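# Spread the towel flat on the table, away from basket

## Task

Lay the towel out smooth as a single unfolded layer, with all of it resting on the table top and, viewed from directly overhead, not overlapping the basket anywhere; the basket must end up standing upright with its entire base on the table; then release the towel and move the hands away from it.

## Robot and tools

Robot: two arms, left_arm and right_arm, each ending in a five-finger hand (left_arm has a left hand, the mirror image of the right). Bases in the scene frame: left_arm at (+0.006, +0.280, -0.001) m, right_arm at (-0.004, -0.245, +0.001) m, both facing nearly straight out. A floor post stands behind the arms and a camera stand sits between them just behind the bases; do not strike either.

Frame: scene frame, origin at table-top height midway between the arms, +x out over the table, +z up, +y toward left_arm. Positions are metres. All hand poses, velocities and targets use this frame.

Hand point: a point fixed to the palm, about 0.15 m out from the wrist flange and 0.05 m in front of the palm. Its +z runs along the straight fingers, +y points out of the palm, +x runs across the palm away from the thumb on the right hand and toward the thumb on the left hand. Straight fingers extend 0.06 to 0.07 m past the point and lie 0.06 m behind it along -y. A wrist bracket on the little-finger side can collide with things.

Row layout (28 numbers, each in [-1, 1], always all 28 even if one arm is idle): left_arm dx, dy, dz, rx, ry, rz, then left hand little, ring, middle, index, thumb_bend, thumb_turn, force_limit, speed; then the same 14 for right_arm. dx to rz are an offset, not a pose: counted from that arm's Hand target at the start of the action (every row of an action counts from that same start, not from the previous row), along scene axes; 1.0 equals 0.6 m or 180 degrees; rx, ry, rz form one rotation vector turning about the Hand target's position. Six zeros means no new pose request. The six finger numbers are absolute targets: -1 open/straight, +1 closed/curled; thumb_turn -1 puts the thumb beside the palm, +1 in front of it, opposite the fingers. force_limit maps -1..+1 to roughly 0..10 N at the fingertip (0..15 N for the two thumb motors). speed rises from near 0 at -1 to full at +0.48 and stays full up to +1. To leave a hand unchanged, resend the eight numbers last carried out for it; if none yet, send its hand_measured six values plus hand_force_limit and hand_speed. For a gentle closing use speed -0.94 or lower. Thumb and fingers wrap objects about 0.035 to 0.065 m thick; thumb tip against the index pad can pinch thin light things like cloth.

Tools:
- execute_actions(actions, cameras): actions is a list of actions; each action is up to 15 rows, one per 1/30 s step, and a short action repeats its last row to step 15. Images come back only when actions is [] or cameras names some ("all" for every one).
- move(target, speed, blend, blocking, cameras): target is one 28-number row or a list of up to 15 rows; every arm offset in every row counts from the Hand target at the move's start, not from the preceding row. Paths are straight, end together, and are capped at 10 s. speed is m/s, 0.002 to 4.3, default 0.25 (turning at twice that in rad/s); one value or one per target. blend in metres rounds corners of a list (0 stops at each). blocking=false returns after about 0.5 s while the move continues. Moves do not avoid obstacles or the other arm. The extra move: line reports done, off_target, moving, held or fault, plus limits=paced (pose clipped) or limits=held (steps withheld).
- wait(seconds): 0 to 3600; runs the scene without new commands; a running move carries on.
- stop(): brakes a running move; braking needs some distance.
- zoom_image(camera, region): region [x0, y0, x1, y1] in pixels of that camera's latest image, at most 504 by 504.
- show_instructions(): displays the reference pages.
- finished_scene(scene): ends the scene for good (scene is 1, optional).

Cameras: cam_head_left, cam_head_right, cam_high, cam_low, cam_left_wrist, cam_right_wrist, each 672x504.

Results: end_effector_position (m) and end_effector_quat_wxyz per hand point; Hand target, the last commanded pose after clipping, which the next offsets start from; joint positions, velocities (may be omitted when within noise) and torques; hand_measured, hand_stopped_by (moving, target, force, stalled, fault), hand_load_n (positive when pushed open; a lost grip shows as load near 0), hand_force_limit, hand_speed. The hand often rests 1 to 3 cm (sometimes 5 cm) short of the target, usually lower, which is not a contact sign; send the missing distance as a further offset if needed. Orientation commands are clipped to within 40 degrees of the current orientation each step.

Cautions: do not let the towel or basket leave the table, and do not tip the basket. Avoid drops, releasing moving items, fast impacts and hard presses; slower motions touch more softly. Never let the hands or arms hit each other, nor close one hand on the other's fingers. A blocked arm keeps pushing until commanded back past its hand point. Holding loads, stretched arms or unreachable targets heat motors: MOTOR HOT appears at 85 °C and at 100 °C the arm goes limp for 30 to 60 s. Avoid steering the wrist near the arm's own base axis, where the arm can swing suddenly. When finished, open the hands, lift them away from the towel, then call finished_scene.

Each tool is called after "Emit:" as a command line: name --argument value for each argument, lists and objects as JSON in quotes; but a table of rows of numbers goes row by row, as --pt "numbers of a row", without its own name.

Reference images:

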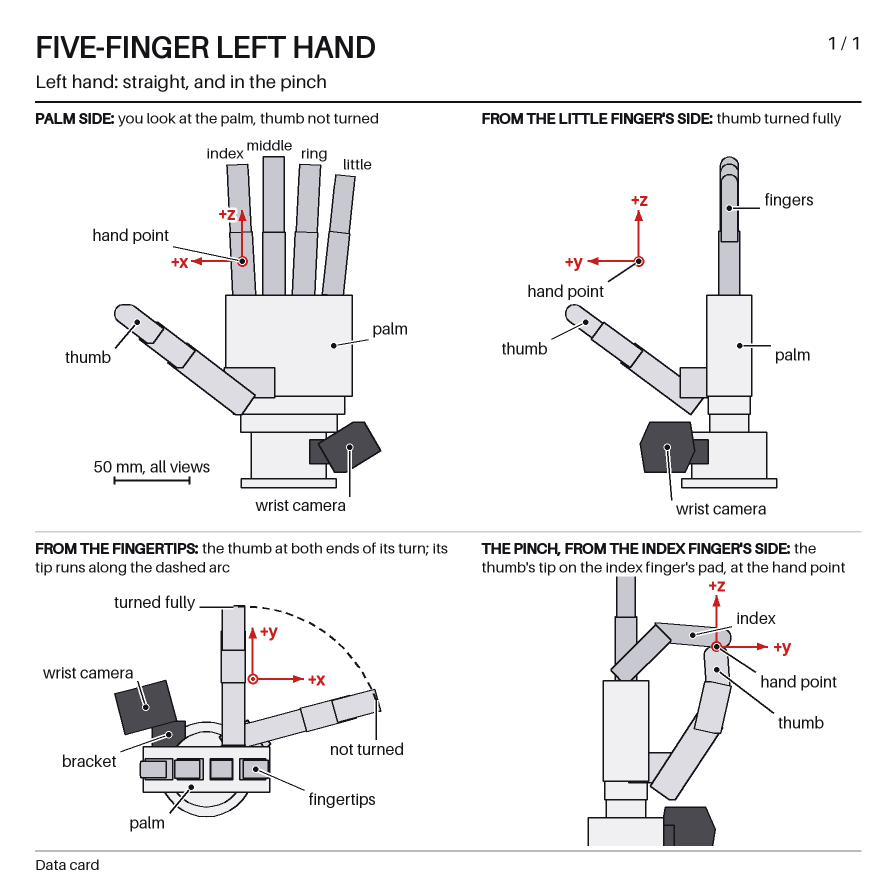

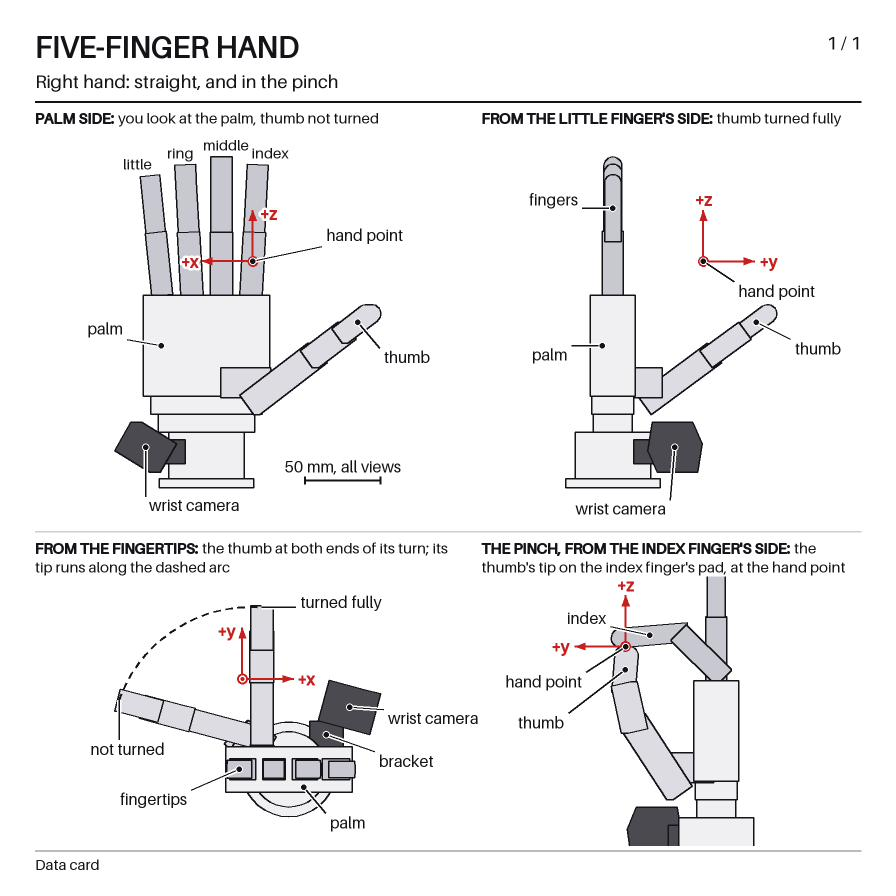

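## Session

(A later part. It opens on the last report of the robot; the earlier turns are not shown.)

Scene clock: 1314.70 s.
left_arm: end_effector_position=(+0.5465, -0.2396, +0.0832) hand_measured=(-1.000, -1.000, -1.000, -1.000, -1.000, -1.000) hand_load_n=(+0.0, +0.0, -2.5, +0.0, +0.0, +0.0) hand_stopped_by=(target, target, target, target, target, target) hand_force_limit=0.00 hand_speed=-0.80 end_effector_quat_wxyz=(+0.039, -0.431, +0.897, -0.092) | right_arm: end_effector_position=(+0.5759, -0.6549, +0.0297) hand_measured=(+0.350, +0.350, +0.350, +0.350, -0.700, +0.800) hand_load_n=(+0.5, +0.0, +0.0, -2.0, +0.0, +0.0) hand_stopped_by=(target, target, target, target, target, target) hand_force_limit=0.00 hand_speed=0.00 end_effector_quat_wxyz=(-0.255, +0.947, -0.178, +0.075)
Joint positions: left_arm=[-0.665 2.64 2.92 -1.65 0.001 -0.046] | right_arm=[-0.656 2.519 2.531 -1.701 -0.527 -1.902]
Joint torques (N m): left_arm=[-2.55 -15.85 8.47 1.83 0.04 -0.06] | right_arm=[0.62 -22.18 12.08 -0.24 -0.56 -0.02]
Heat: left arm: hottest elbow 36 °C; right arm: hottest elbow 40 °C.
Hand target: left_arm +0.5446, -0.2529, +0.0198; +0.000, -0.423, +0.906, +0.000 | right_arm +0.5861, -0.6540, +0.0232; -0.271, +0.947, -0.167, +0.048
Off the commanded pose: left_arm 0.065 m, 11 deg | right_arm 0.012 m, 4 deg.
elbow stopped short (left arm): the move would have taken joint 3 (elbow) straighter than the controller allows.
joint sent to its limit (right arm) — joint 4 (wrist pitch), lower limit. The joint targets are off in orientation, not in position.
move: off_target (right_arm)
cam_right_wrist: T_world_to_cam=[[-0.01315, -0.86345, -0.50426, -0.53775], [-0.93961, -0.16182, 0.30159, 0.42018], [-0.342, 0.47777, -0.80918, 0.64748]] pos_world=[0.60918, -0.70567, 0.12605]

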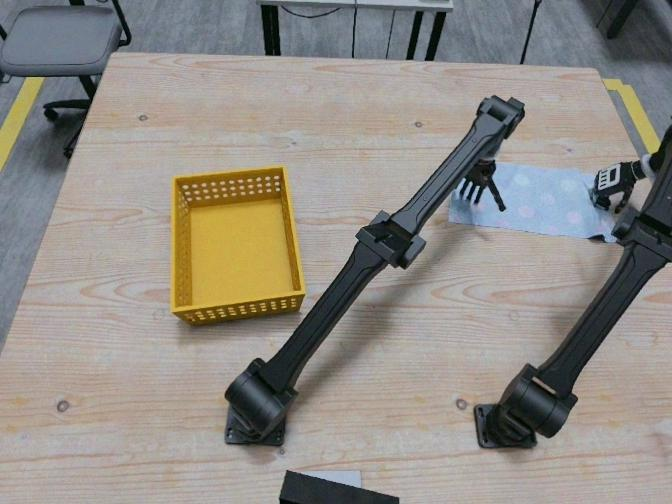

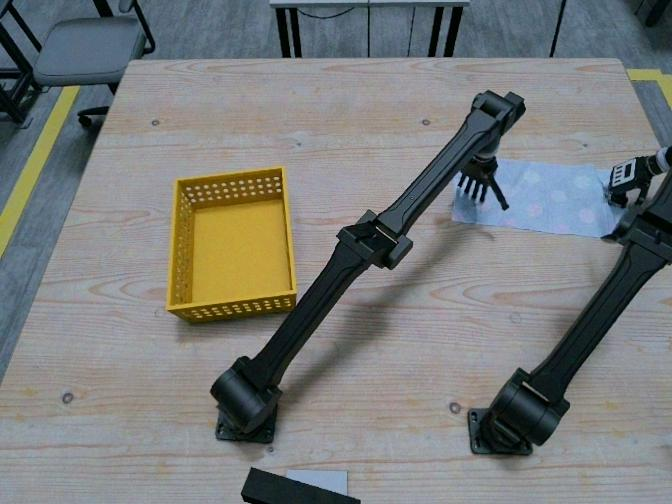

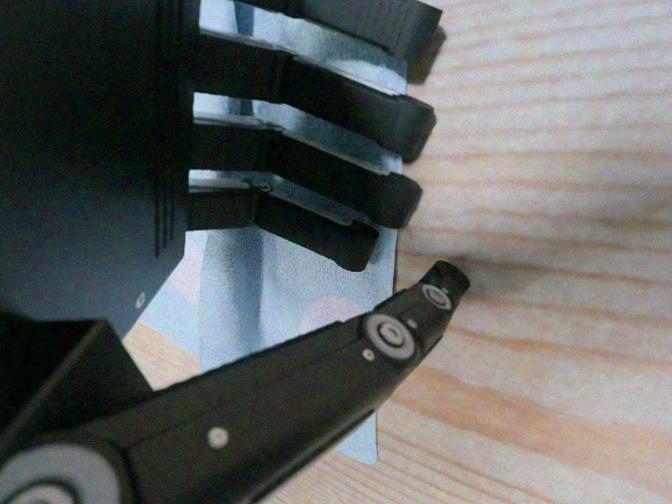

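Emit:
move --pt "0 0 0 0 0 0 -1 -1 -1 -1 -1 -1 0 -0.8 0.0 0.0 -0.008 0 0 0 0.35 0.35 0.35 0.35 -0.7 0.8 0 0" --pt "0 0 0 0 0 0 -1 -1 -1 -1 -1 -1 0 -0.8 0.0 0.0 -0.01 0 0 0 0.35 0.35 0.35 0.35 -0.4 0.8 0 -0.4" --speed 0.08 --cameras '["cam_head_left","cam_head_right","cam_right_wrist"]'

Emit:
zoom_image --camera "cam_right_wrist" --region '[180, 50, 600, 450]'

Scene clock: 1322.17 s.
left_arm: end_effector_position=(+0.5465, -0.2396, +0.0832) hand_measured=(-1.000, -1.000, -1.000, -1.000, -1.000, -1.000) hand_load_n=(+0.0, +0.0, -2.5, +0.0, +0.0, +0.0) hand_stopped_by=(target, target, target, target, target, target) hand_force_limit=0.00 hand_speed=-0.80 end_effector_quat_wxyz=(+0.039, -0.431, +0.897, -0.092) | right_arm: end_effector_position=(+0.5758, -0.6548, +0.0290) hand_measured=(+0.350, +0.350, +0.350, +0.350, -0.400, +0.800) hand_load_n=(+0.5, +0.0, -0.5, -3.0, +0.5, +0.0) hand_stopped_by=(target, target, target, target, target, target) hand_force_limit=0.00 hand_speed=-0.40 end_effector_quat_wxyz=(-0.256, +0.947, -0.178, +0.074)
Joint positions: left_arm=[-0.665 2.64 2.92 -1.65 0.001 -0.046] | right_arm=[-0.656 2.523 2.536 -1.704 -0.527 -1.902]
Joint torques (N m): left_arm=[-2.55 -15.85 8.47 1.84 0.04 -0.06] | right_arm=[0.5 -21.36 11.93 0.01 -0.57 -0.05]
Heat: left arm: hottest elbow 36 °C; right arm: hottest elbow 40 °C.
Hand target: left_arm +0.5446, -0.2529, +0.0198; +0.000, -0.423, +0.906, +0.000 | right_arm +0.5860, -0.6539, +0.0171; -0.271, +0.947, -0.167, +0.048
Off the commanded pose: left_arm 0.065 m, 11 deg | right_arm 0.016 m, 4 deg.
elbow stopped short (left arm): the move would have taken joint 3 (elbow) straighter than the controller allows.
joint sent to its limit (right arm) — joint 4 (wrist pitch), lower limit. The joint targets are off in orientation, not in position.
move: off_target (right_arm); target 2's new numbers were sent with right_arm's hand 0.016 m and 4 deg from that target
cam_right_wrist: T_world_to_cam=[[-0.01406, -0.86271, -0.5055, -0.537], [-0.93905, -0.16227, 0.30306, 0.41966], [-0.34349, 0.47895, -0.80785, 0.64849]] pos_world=[0.60928, -0.70577, 0.12525]

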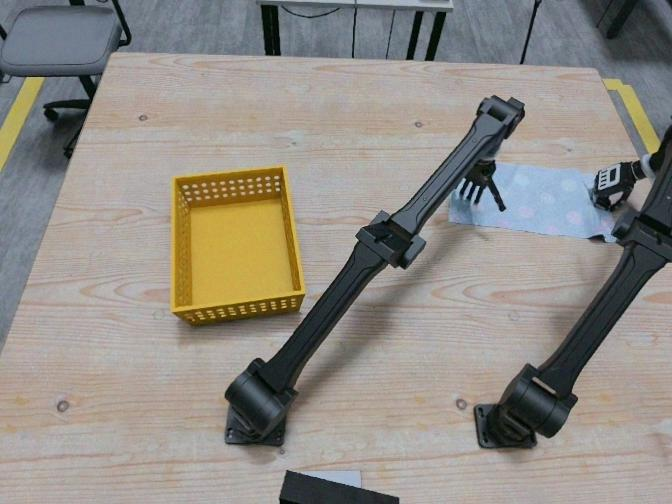

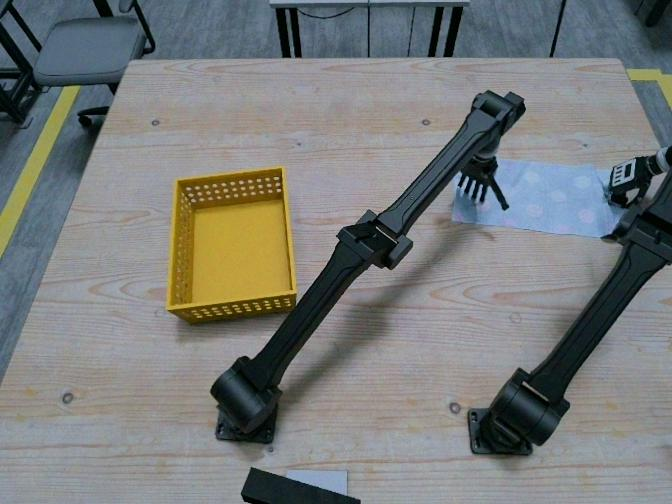

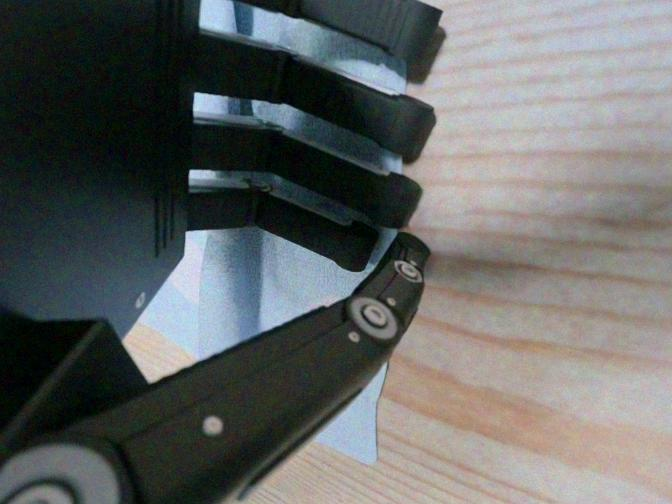

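Scaled by 1.200 from the camera's image (finer frame: 960x720).

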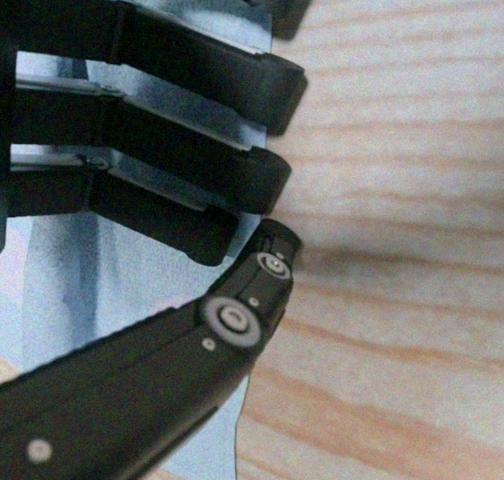

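Emit:
move --pt "0 0 0 0 0 0 -1 -1 -1 -1 -1 -1 0 -0.8 0.0 0.0 0 0 0 0 0.35 0.35 0.35 0.35 -0.1 0.8 0 -0.4" --speed 0.08 --cameras '["cam_right_wrist"]'

Emit:
zoom_image --camera "cam_right_wrist" --region '[180, 50, 600, 450]'

Scene clock: 1328.10 s.
left_arm: end_effector_position=(+0.5465, -0.2396, +0.0832) hand_measured=(-1.000, -1.000, -1.000, -1.000, -1.000, -1.000) hand_load_n=(+0.0, +0.0, -2.5, +0.0, +0.0, +0.0) hand_stopped_by=(target, target, target, target, target, target) hand_force_limit=0.00 hand_speed=-0.80 end_effector_quat_wxyz=(+0.039, -0.431, +0.897, -0.092) | right_arm: end_effector_position=(+0.5761, -0.6550, +0.0291) hand_measured=(+0.350, +0.350, +0.350, +0.350, -0.296, +0.800) hand_load_n=(+0.0, +0.0, +0.0, -1.5, +11.5, +0.0) hand_stopped_by=(target, target, target, target, force, target) hand_force_limit=0.00 hand_speed=-0.40 end_effector_quat_wxyz=(-0.256, +0.947, -0.178, +0.074)
Joint positions: left_arm=[-0.665 2.64 2.92 -1.65 0.001 -0.046] | right_arm=[-0.656 2.523 2.537 -1.704 -0.527 -1.902]
Joint torques (N m): left_arm=[-2.55 -15.85 8.47 1.84 0.04 -0.06] | right_arm=[0.56 -21.54 11.88 0.01 -0.57 -0.06]
Heat: left arm: hottest elbow 36 °C; right arm: hottest elbow 40 °C.
Hand target: left_arm +0.5446, -0.2529, +0.0198; +0.000, -0.423, +0.906, +0.000 | right_arm +0.5860, -0.6539, +0.0170; -0.272, +0.947, -0.167, +0.048
Off the commanded pose: left_arm 0.065 m, 11 deg | right_arm 0.016 m, 4 deg.
elbow stopped short (left arm): the move would have taken joint 3 (elbow) straighter than the controller allows.
joint sent to its limit (right arm) — joint 4 (wrist pitch), lower limit. The joint targets are off in orientation, not in position.
move: done
cam_right_wrist: T_world_to_cam=[[-0.01375, -0.86298, -0.50506, -0.53747], [-0.93924, -0.16211, 0.30256, 0.42], [-0.34297, 0.47853, -0.80832, 0.6481]] pos_world=[0.60938, -0.70587, 0.12535]

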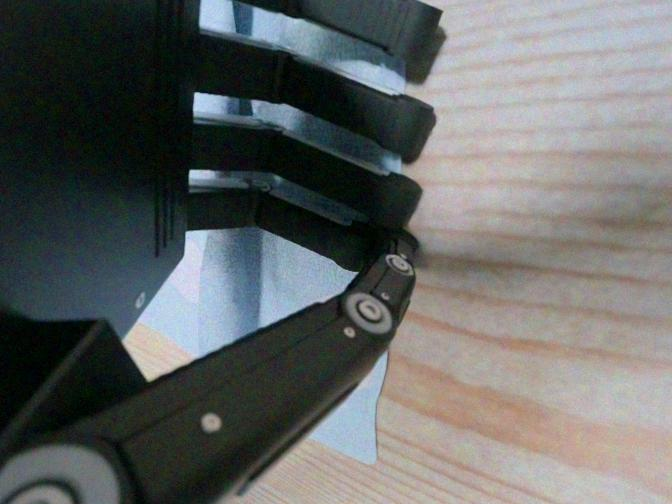

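Scaled by 1.200 from the camera's image (finer frame: 960x720).

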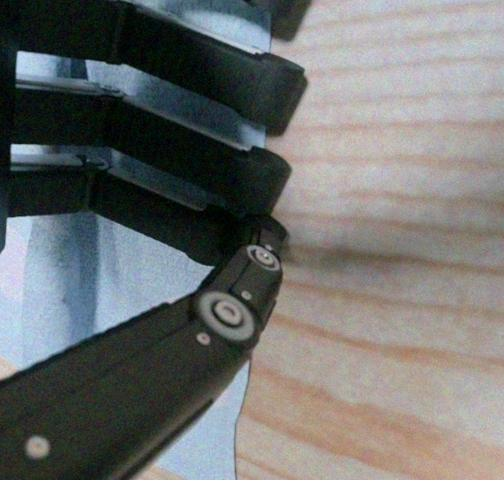

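Emit:
move --pt "0 0 0 0 0 0 -1 -1 -1 -1 -1 -1 0 -0.8 0.0 0.0 0.08 0 0 0 0.35 0.35 0.35 0.35 -0.1 0.8 0 -0.4" --speed 0.08 --cameras '["cam_right_wrist"]'

Emit:
zoom_image --camera "cam_right_wrist" --region '[180, 50, 600, 450]'

Scene clock: 1335.30 s.
left_arm: end_effector_position=(+0.5465, -0.2396, +0.0832) hand_measured=(-1.000, -1.000, -1.000, -1.000, -1.000, -1.000) hand_load_n=(+0.0, +0.0, -2.5, +0.0, +0.0, +0.0) hand_stopped_by=(target, target, target, target, target, target) hand_force_limit=0.00 hand_speed=-0.80 end_effector_quat_wxyz=(+0.039, -0.431, +0.897, -0.092) | right_arm: end_effector_position=(+0.5766, -0.6553, +0.0379) hand_measured=(+0.350, +0.350, +0.350, +0.350, -0.296, +0.800) hand_load_n=(+0.0, +0.0, +0.0, -0.5, +11.5, +0.0) hand_stopped_by=(target, target, target, target, force, target) hand_force_limit=0.00 hand_speed=-0.40 end_effector_quat_wxyz=(-0.253, +0.947, -0.180, +0.079)
Joint positions: left_arm=[-0.665 2.64 2.92 -1.65 0.001 -0.046] | right_arm=[-0.656 2.511 2.537 -1.704 -0.527 -1.894]
Joint torques (N m): left_arm=[-2.55 -15.85 8.47 1.84 0.04 -0.06] | right_arm=[0.56 -26.4 10.14 -0.01 -0.53 0.12]
Heat: left arm: hottest elbow 36 °C; right arm: hottest elbow 40 °C.
Hand target: left_arm +0.5446, -0.2529, +0.0198; +0.000, -0.423, +0.906, +0.000 | right_arm +0.5860, -0.6539, +0.0651; -0.272, +0.947, -0.167, +0.048
Off the commanded pose: left_arm 0.065 m, 11 deg | right_arm 0.029 m, 4 deg.
elbow stopped short (left arm): the move would have taken joint 3 (elbow) straighter than the controller allows.
joint sent to its limit (right arm) — joint 4 (wrist pitch), lower limit. The joint targets are off in orientation, not in position.
move: off_target (right_arm)
cam_right_wrist: T_world_to_cam=[[-0.01728, -0.86574, -0.5002, -0.53331], [-0.94218, -0.15334, 0.29795, 0.4255], [-0.33465, 0.47643, -0.81303, 0.64964]] pos_world=[0.60908, -0.70597, 0.13464]

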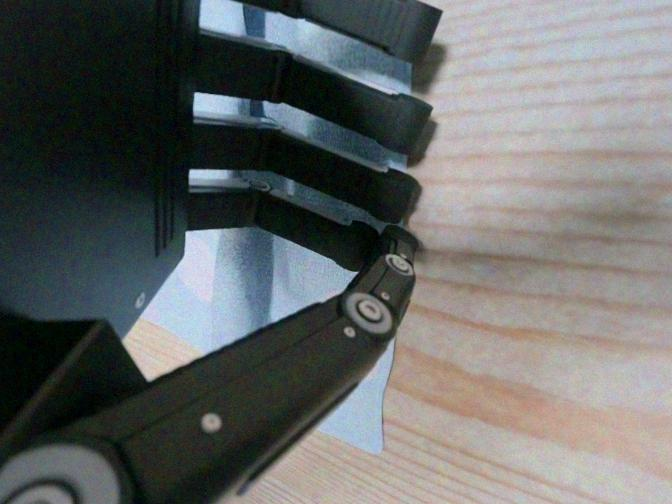

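Scaled by 1.200 from the camera's image (finer frame: 960x720).

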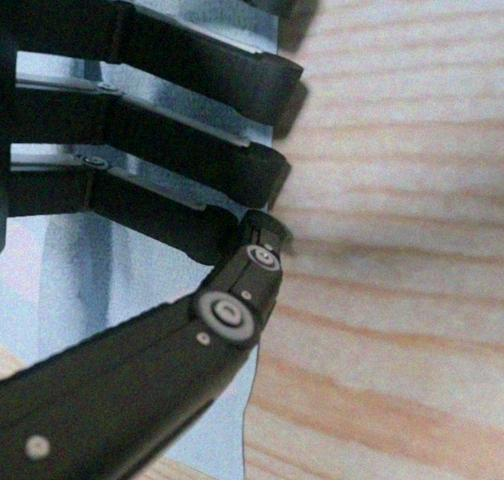

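Emit:
move --pt "0 0 0 0 0 0 -1 -1 -1 -1 -1 -1 0 -0.8 0.0 0.0 0.03 0 0 0 0.35 0.35 0.35 0.35 -0.7 0.8 0 0" --pt "0 0 0 0 0 0 -1 -1 -1 -1 -1 -1 0 -0.8 0.0 0.0 0.03 0.0661 -0.029 -0.0442 0.35 0.35 0.35 0.35 -0.7 0.8 0 0" --pt "0 0 0 0 0 0 -1 -1 -1 -1 -1 -1 0 -0.8 0.0 0.0 -0.06 0.0661 -0.029 -0.0442 0.35 0.35 0.35 0.35 -0.7 0.8 0 0" --speed 0.08 --blend '[0,0.01,0]' --cameras '["cam_head_left","cam_right_wrist"]'

Emit:
zoom_image --camera "cam_right_wrist" --region '[180, 50, 600, 450]'

Scene clock: 1368.93 s.
left_arm: end_effector_position=(+0.5465, -0.2396, +0.0832) hand_measured=(-1.000, -1.000, -1.000, -1.000, -1.000, -1.000) hand_load_n=(+0.0, +0.0, -2.5, +0.0, +0.0, +0.0) hand_stopped_by=(target, target, target, target, target, target) hand_force_limit=0.00 hand_speed=-0.80 end_effector_quat_wxyz=(+0.039, -0.431, +0.897, -0.092) | right_arm: end_effector_position=(+0.5841, -0.6437, +0.0363) hand_measured=(+0.350, +0.350, +0.350, +0.350, -0.700, +0.800) hand_load_n=(+0.0, +0.0, +0.0, +0.0, -0.5, +0.0) hand_stopped_by=(target, target, target, target, target, target) hand_force_limit=0.00 hand_speed=0.00 end_effector_quat_wxyz=(-0.357, +0.895, -0.237, +0.119)
Joint positions: left_arm=[-0.665 2.64 2.92 -1.65 0.001 -0.046] | right_arm=[-0.703 2.539 2.543 -1.706 -0.763 -1.822]
Joint torques (N m): left_arm=[-2.55 -15.85 8.47 1.84 0.04 -0.06] | right_arm=[-1.14 -22.83 11.28 0.25 -0.56 -0.12]
Heat: left arm: hottest elbow 36 °C; right arm: hottest elbow 39 °C.
Hand target: left_arm +0.5446, -0.2529, +0.0198; +0.000, -0.423, +0.906, +0.000 | right_arm +0.5859, -0.6539, +0.0289; -0.371, +0.896, -0.224, +0.092
Off the commanded pose: left_arm 0.065 m, 11 deg | right_arm 0.013 m, 4 deg.
elbow stopped short (left arm): the move would have taken joint 3 (elbow) straighter than the controller allows.
joint sent to its limit (right arm) — joint 4 (wrist pitch), lower limit. The joint targets are off in orientation, not in position.
move: off_target (right_arm)
cam_right_wrist: T_world_to_cam=[[-0.06707, -0.73055, -0.67956, -0.40133], [-0.98012, -0.07923, 0.18191, 0.50883], [-0.18673, 0.67825, -0.71071, 0.68509]] pos_world=[0.59972, -0.71754, 0.12162]

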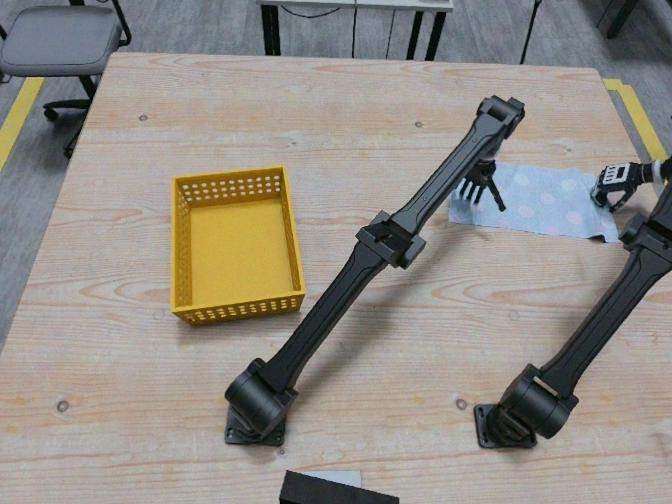

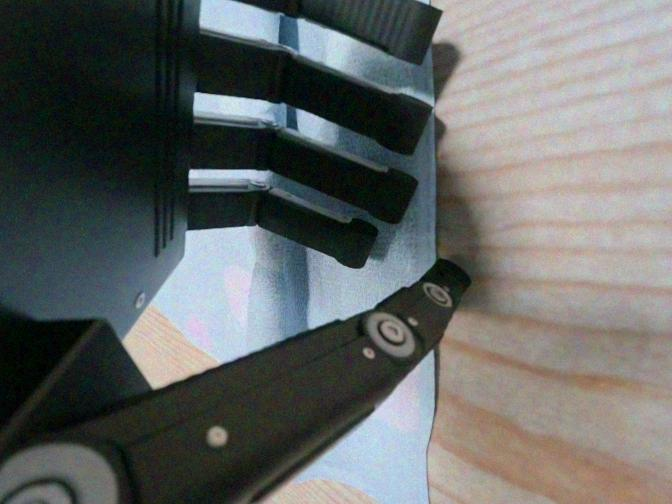

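Scaled by 1.200 from the camera's image (finer frame: 960x720).

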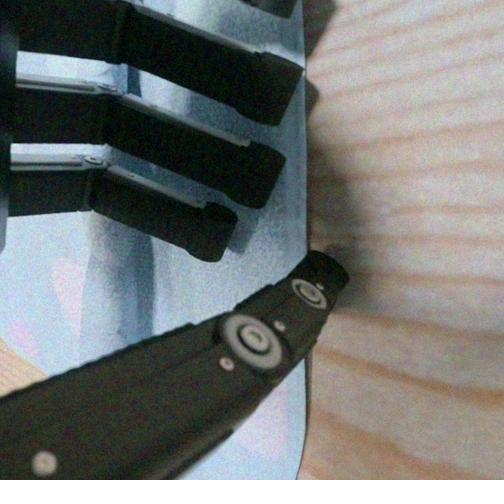

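Emit:
move --pt "0 0 0 0 0 0 -1 -1 -1 -1 -1 -1 0 -0.8 0.0 0.0 -0.03 0 0 0 0.35 0.35 0.35 0.35 -0.7 0.8 0 0" --pt "0 0 0 0 0 0 -1 -1 -1 -1 -1 -1 0 -0.8 0.0 0.0 -0.031 0 0 0 0.35 0.35 0.35 0.35 -0.45 0.8 0 -0.4" --speed 0.08 --blend '[0,0]' --cameras '["cam_head_left","cam_right_wrist"]'

Emit:
zoom_image --camera "cam_right_wrist" --region '[180, 50, 600, 450]'

Scene clock: 1376.60 s.
left_arm: end_effector_position=(+0.5465, -0.2396, +0.0832) hand_measured=(-1.000, -1.000, -1.000, -1.000, -1.000, -1.000) hand_load_n=(+0.0, +0.0, -2.5, +0.0, +0.0, +0.0) hand_stopped_by=(target, target, target, target, target, target) hand_force_limit=0.00 hand_speed=-0.80 end_effector_quat_wxyz=(+0.039, -0.431, +0.897, -0.092) | right_arm: end_effector_position=(+0.5785, -0.6547, +0.0328) hand_measured=(+0.350, +0.350, +0.350, +0.350, -0.450, +0.800) hand_load_n=(+0.0, +0.0, +0.0, -0.5, +0.0, +1.5) hand_stopped_by=(target, target, target, target, target, target) hand_force_limit=0.00 hand_speed=-0.40 end_effector_quat_wxyz=(-0.354, +0.896, -0.240, +0.122)
Joint positions: left_arm=[-0.665 2.64 2.92 -1.65 0.001 -0.046] | right_arm=[-0.718 2.547 2.55 -1.706 -0.759 -1.832]
Joint torques (N m): left_arm=[-2.55 -15.85 8.47 1.83 0.04 -0.06] | right_arm=[0.15 -20.95 11.29 0.05 -0.72 -0.17]
Heat: left arm: hottest elbow 36 °C; right arm: hottest elbow 39 °C.
Hand target: left_arm +0.5446, -0.2529, +0.0198; +0.000, -0.423, +0.906, +0.000 | right_arm +0.5859, -0.6540, +0.0104; -0.372, +0.896, -0.224, +0.092
Off the commanded pose: left_arm 0.065 m, 11 deg | right_arm 0.024 m, 4 deg.
elbow stopped short (left arm): the move would have taken joint 3 (elbow) straighter than the controller allows.
joint sent to its limit (right arm) — joint 4 (wrist pitch), lower limit. The joint targets are off in orientation, not in position.
move: off_target (right_arm); target 2's new numbers were sent with right_arm's hand 0.026 m and 4 deg from that target
cam_right_wrist: T_world_to_cam=[[-0.0712, -0.73477, -0.67457, -0.41262], [-0.98114, -0.07024, 0.18006, 0.50963], [-0.17968, 0.67467, -0.71591, 0.68278]] pos_world=[0.59333, -0.72804, 0.11871]

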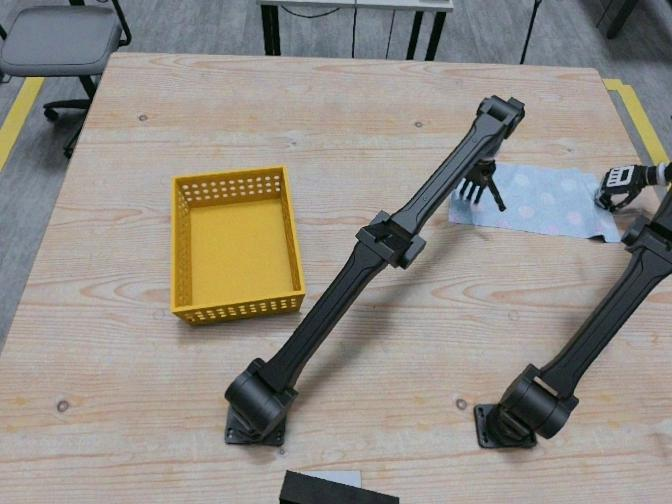

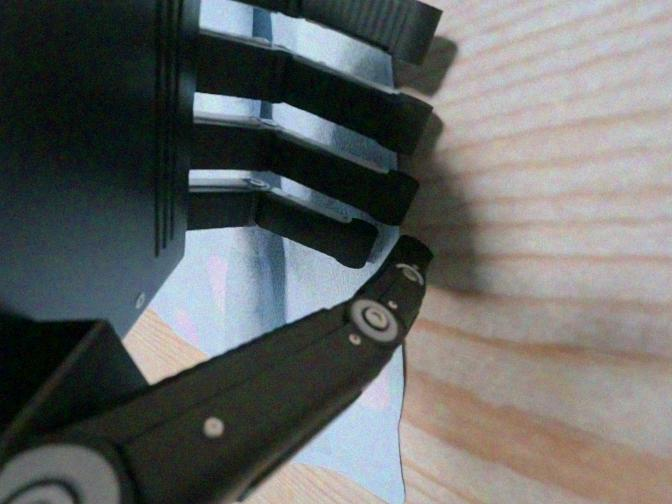

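Scaled by 1.200 from the camera's image (finer frame: 960x720).

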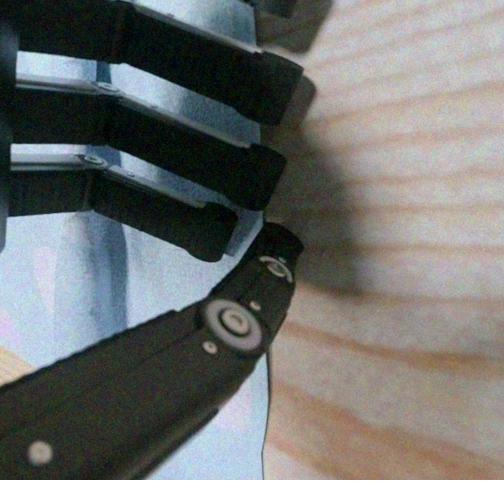

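Emit:
move --pt "0 0 0 0 0 0 -1 -1 -1 -1 -1 -1 0 -0.8 0.0 0.012 -0.008 0 0 0 0.35 0.35 0.35 0.35 -0.45 0.8 0 -0.4" --pt "0 0 0 0 0 0 -1 -1 -1 -1 -1 -1 0 -0.8 0.0 0.012 -0.008 0 0 0 0.35 0.35 0.35 0.35 -0.1 0.8 0 -0.4" --speed 0.08 --blend '[0,0]' --cameras '["cam_head_left","cam_right_wrist"]'

Emit:
zoom_image --camera "cam_right_wrist" --region '[180, 50, 600, 450]'

Scene clock: 1383.00 s.
left_arm: end_effector_position=(+0.5465, -0.2396, +0.0832) hand_measured=(-1.000, -1.000, -1.000, -1.000, -1.000, -1.000) hand_load_n=(+0.0, +0.0, -2.5, +0.0, +0.0, +0.0) hand_stopped_by=(target, target, target, target, target, target) hand_force_limit=0.00 hand_speed=-0.80 end_effector_quat_wxyz=(+0.039, -0.431, +0.897, -0.092) | right_arm: end_effector_position=(+0.5776, -0.6561, +0.0310) hand_measured=(+0.350, +0.350, +0.350, +0.350, -0.290, +0.800) hand_load_n=(+0.0, +0.0, +0.0, +0.0, +11.5, +1.0) hand_stopped_by=(target, target, target, target, force, target) hand_force_limit=0.00 hand_speed=-0.40 end_effector_quat_wxyz=(-0.352, +0.897, -0.239, +0.122)
Joint positions: left_arm=[-0.665 2.64 2.92 -1.65 0.001 -0.046] | right_arm=[-0.72 2.549 2.55 -1.706 -0.755 -1.838]
Joint torques (N m): left_arm=[-2.55 -15.85 8.47 1.84 0.04 -0.06] | right_arm=[0.97 -21.19 9.94 0.06 -0.87 -0.15]
Heat: left arm: hottest elbow 36 °C; right arm: hottest elbow 38 °C.
Hand target: left_arm +0.5446, -0.2529, +0.0198; +0.000, -0.423, +0.906, +0.000 | right_arm +0.5860, -0.6466, +0.0055; -0.372, +0.896, -0.224, +0.092
Off the commanded pose: left_arm 0.065 m, 11 deg | right_arm 0.028 m, 4 deg.
elbow stopped short (left arm): the move would have taken joint 3 (elbow) straighter than the controller allows.
joint sent to its limit (right arm) — joint 4 (wrist pitch), lower limit. The joint targets still meet the commanded pose.
move: off_target (right_arm); target 2's new numbers were sent with right_arm's hand 0.029 m and 4 deg from that target
cam_right_wrist: T_world_to_cam=[[-0.06943, -0.73741, -0.67187, -0.4177], [-0.98075, -0.07274, 0.18119, 0.50705], [-0.18249, 0.67152, -0.71817, 0.6819]] pos_world=[0.59273, -0.72904, 0.11721]

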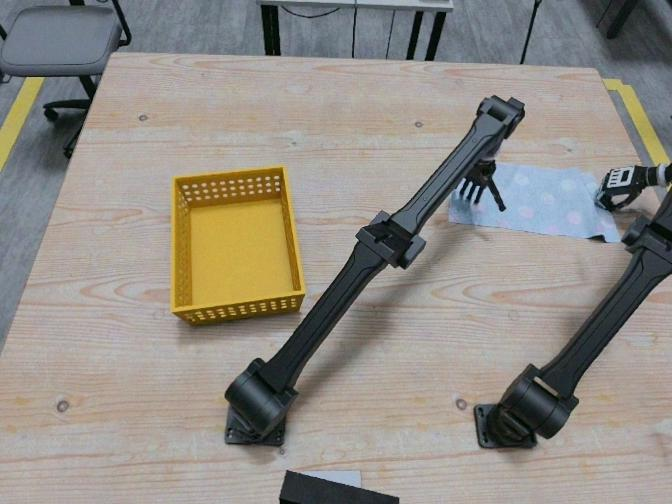

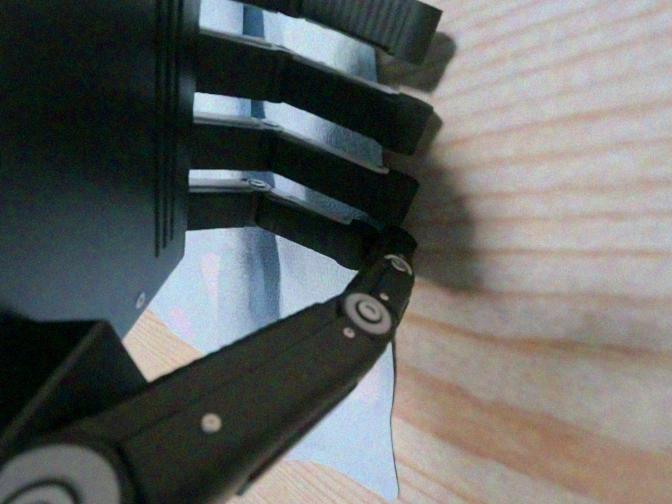

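Scaled by 1.200 from the camera's image (finer frame: 960x720).

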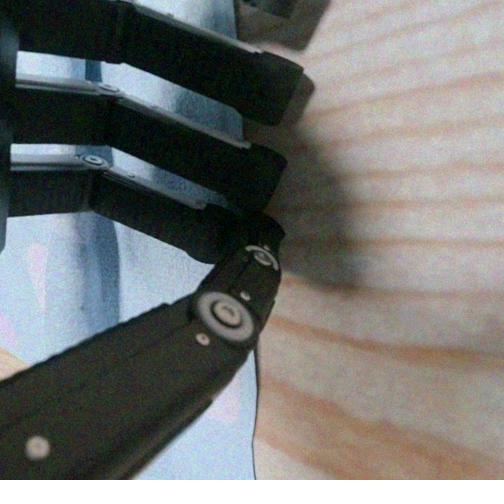

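Emit:
move --pt "0 0 0 0 0 0 -1 -1 -1 -1 -1 -1 0 -0.8 0.0 0.0 0.09 0 0 0 0.35 0.35 0.35 0.35 -0.1 0.8 0 -0.4" --speed 0.08 --blend '[0]' --cameras '["cam_head_left","cam_right_wrist"]'

Emit:
zoom_image --camera "cam_right_wrist" --region '[180, 50, 600, 450]'

Scene clock: 1390.40 s.
left_arm: end_effector_position=(+0.5465, -0.2396, +0.0832) hand_measured=(-1.000, -1.000, -1.000, -1.000, -1.000, -1.000) hand_load_n=(+0.0, +0.0, -2.5, +0.0, +0.0, +0.0) hand_stopped_by=(target, target, target, target, target, target) hand_force_limit=0.00 hand_speed=-0.80 end_effector_quat_wxyz=(+0.039, -0.431, +0.897, -0.092) | right_arm: end_effector_position=(+0.5810, -0.6514, +0.0386) hand_measured=(+0.350, +0.350, +0.350, +0.350, -0.290, +0.800) hand_load_n=(+0.0, +0.0, +0.0, +0.0, +11.0, +1.0) hand_stopped_by=(target, target, target, target, force, target) hand_force_limit=0.00 hand_speed=-0.40 end_effector_quat_wxyz=(-0.353, +0.896, -0.241, +0.123)
Joint positions: left_arm=[-0.665 2.64 2.92 -1.65 0.001 -0.046] | right_arm=[-0.712 2.539 2.55 -1.706 -0.758 -1.822]
Joint torques (N m): left_arm=[-2.55 -15.85 8.47 1.84 0.04 -0.06] | right_arm=[0.38 -27.05 8.43 0.05 -0.78 0.12]
Heat: left arm: hottest elbow 36 °C; right arm: hottest elbow 38 °C.
Hand target: left_arm +0.5446, -0.2529, +0.0198; +0.000, -0.423, +0.906, +0.000 | right_arm +0.5859, -0.6467, +0.0597; -0.371, +0.896, -0.223, +0.092
Off the commanded pose: left_arm 0.065 m, 11 deg | right_arm 0.022 m, 5 deg.
elbow stopped short (left arm): the move would have taken joint 3 (elbow) straighter than the controller allows.
joint sent to its limit (right arm) — joint 4 (wrist pitch), lower limit. The joint targets are off in orientation, not in position.
move: off_target (right_arm)
cam_right_wrist: T_world_to_cam=[[-0.07238, -0.73632, -0.67275, -0.4064], [-0.98115, -0.0686, 0.18063, 0.51238], [-0.17915, 0.67315, -0.71748, 0.68387]] pos_world=[0.59583, -0.72444, 0.12471]

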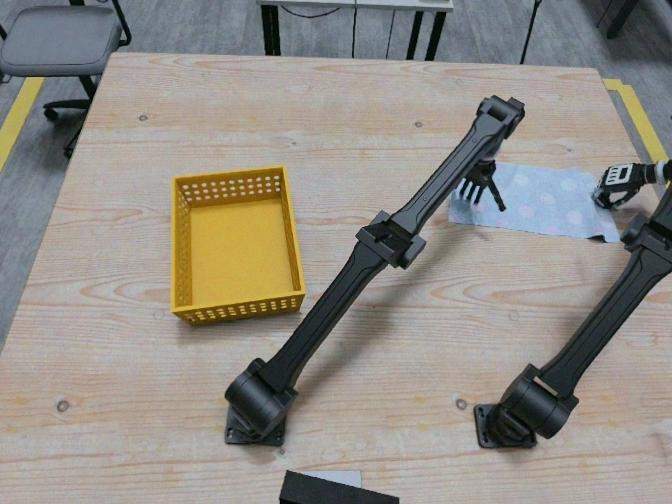

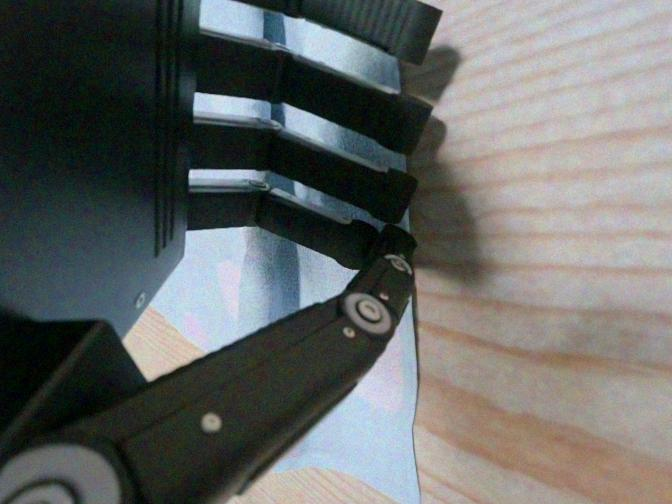

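Scaled by 1.200 from the camera's image (finer frame: 960x720).

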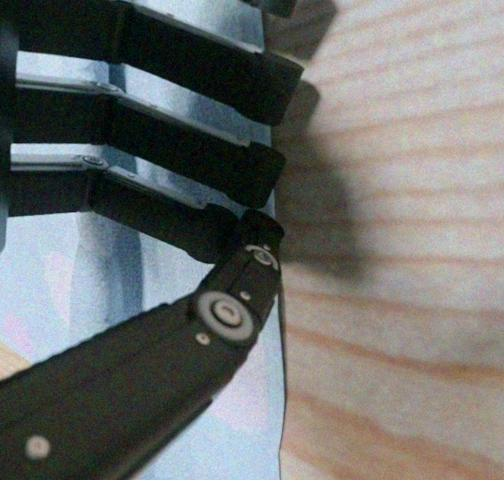

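Emit:
move --pt "0 0 0 0 0 0 -1 -1 -1 -1 -1 -1 0 -0.8 0.0 0.0 0.08 0 0 0 0.35 0.35 0.35 0.35 -0.1 0.8 0 -0.4" --speed 0.08 --blend '[0]' --cameras '["cam_head_left","cam_right_wrist"]'

Emit:
zoom_image --camera "cam_right_wrist" --region '[180, 50, 600, 450]'

Emit:
zoom_image --camera "cam_head_left" --region '[530, 100, 672, 270]'

Scene clock: 1398.47 s.
left_arm: end_effector_position=(+0.5465, -0.2396, +0.0832) hand_measured=(-1.000, -1.000, -1.000, -1.000, -1.000, -1.000) hand_load_n=(+0.0, +0.0, -2.5, +0.0, +0.0, +0.0) hand_stopped_by=(target, target, target, target, target, target) hand_force_limit=0.00 hand_speed=-0.80 end_effector_quat_wxyz=(+0.039, -0.431, +0.897, -0.092) | right_arm: end_effector_position=(+0.5837, -0.6523, +0.0941) hand_measured=(+0.350, +0.350, +0.350, +0.350, -0.290, +0.800) hand_load_n=(+0.0, +0.0, +0.0, +0.0, +11.0, +1.0) hand_stopped_by=(target, target, target, target, force, target) hand_force_limit=0.00 hand_speed=-0.40 end_effector_quat_wxyz=(-0.340, +0.896, -0.244, +0.150)
Joint positions: left_arm=[-0.665 2.64 2.92 -1.65 0.001 -0.046] | right_arm=[-0.712 2.459 2.55 -1.706 -0.761 -1.783]
Joint torques (N m): left_arm=[-2.55 -15.85 8.47 1.84 0.04 -0.06] | right_arm=[0.26 -26.93 8.28 0.21 -0.79 0.03]
Heat: left arm: hottest elbow 36 °C; right arm: hottest elbow 37 °C.
Hand target: left_arm +0.5446, -0.2529, +0.0198; +0.000, -0.423, +0.906, +0.000 | right_arm +0.5859, -0.6467, +0.1075; -0.371, +0.896, -0.224, +0.092
Off the commanded pose: left_arm 0.065 m, 11 deg | right_arm 0.015 m, 8 deg.
elbow stopped short (left arm): the move would have taken joint 3 (elbow) straighter than the controller allows.
joint sent to its limit (right arm) — joint 4 (wrist pitch), lower limit. The joint targets are off in orientation, not in position.
move: off_target (right_arm)
cam_right_wrist: T_world_to_cam=[[-0.0675, -0.75677, -0.65019, -0.38796], [-0.98907, -0.03486, 0.14325, 0.53505], [-0.13107, 0.65275, -0.74615, 0.68617]] pos_world=[0.59295, -0.72285, 0.18309]

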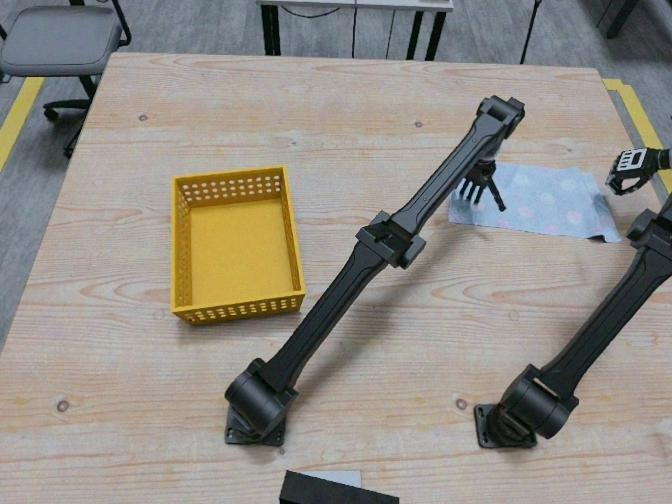

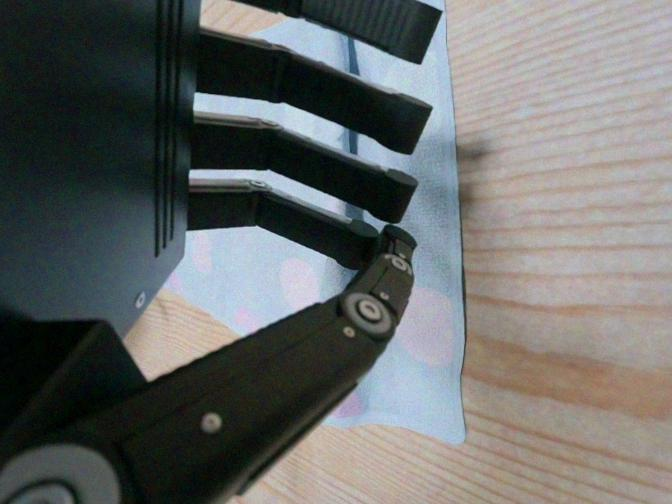

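Scaled by 1.200 from the camera's image (finer frame: 960x720).

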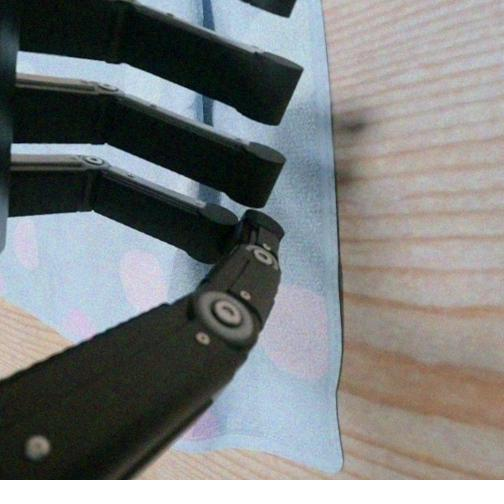

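Scaled by 2.965 from the camera's image (finer frame: 960x720).

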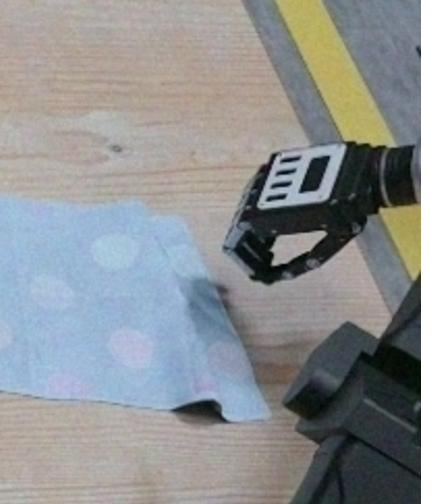

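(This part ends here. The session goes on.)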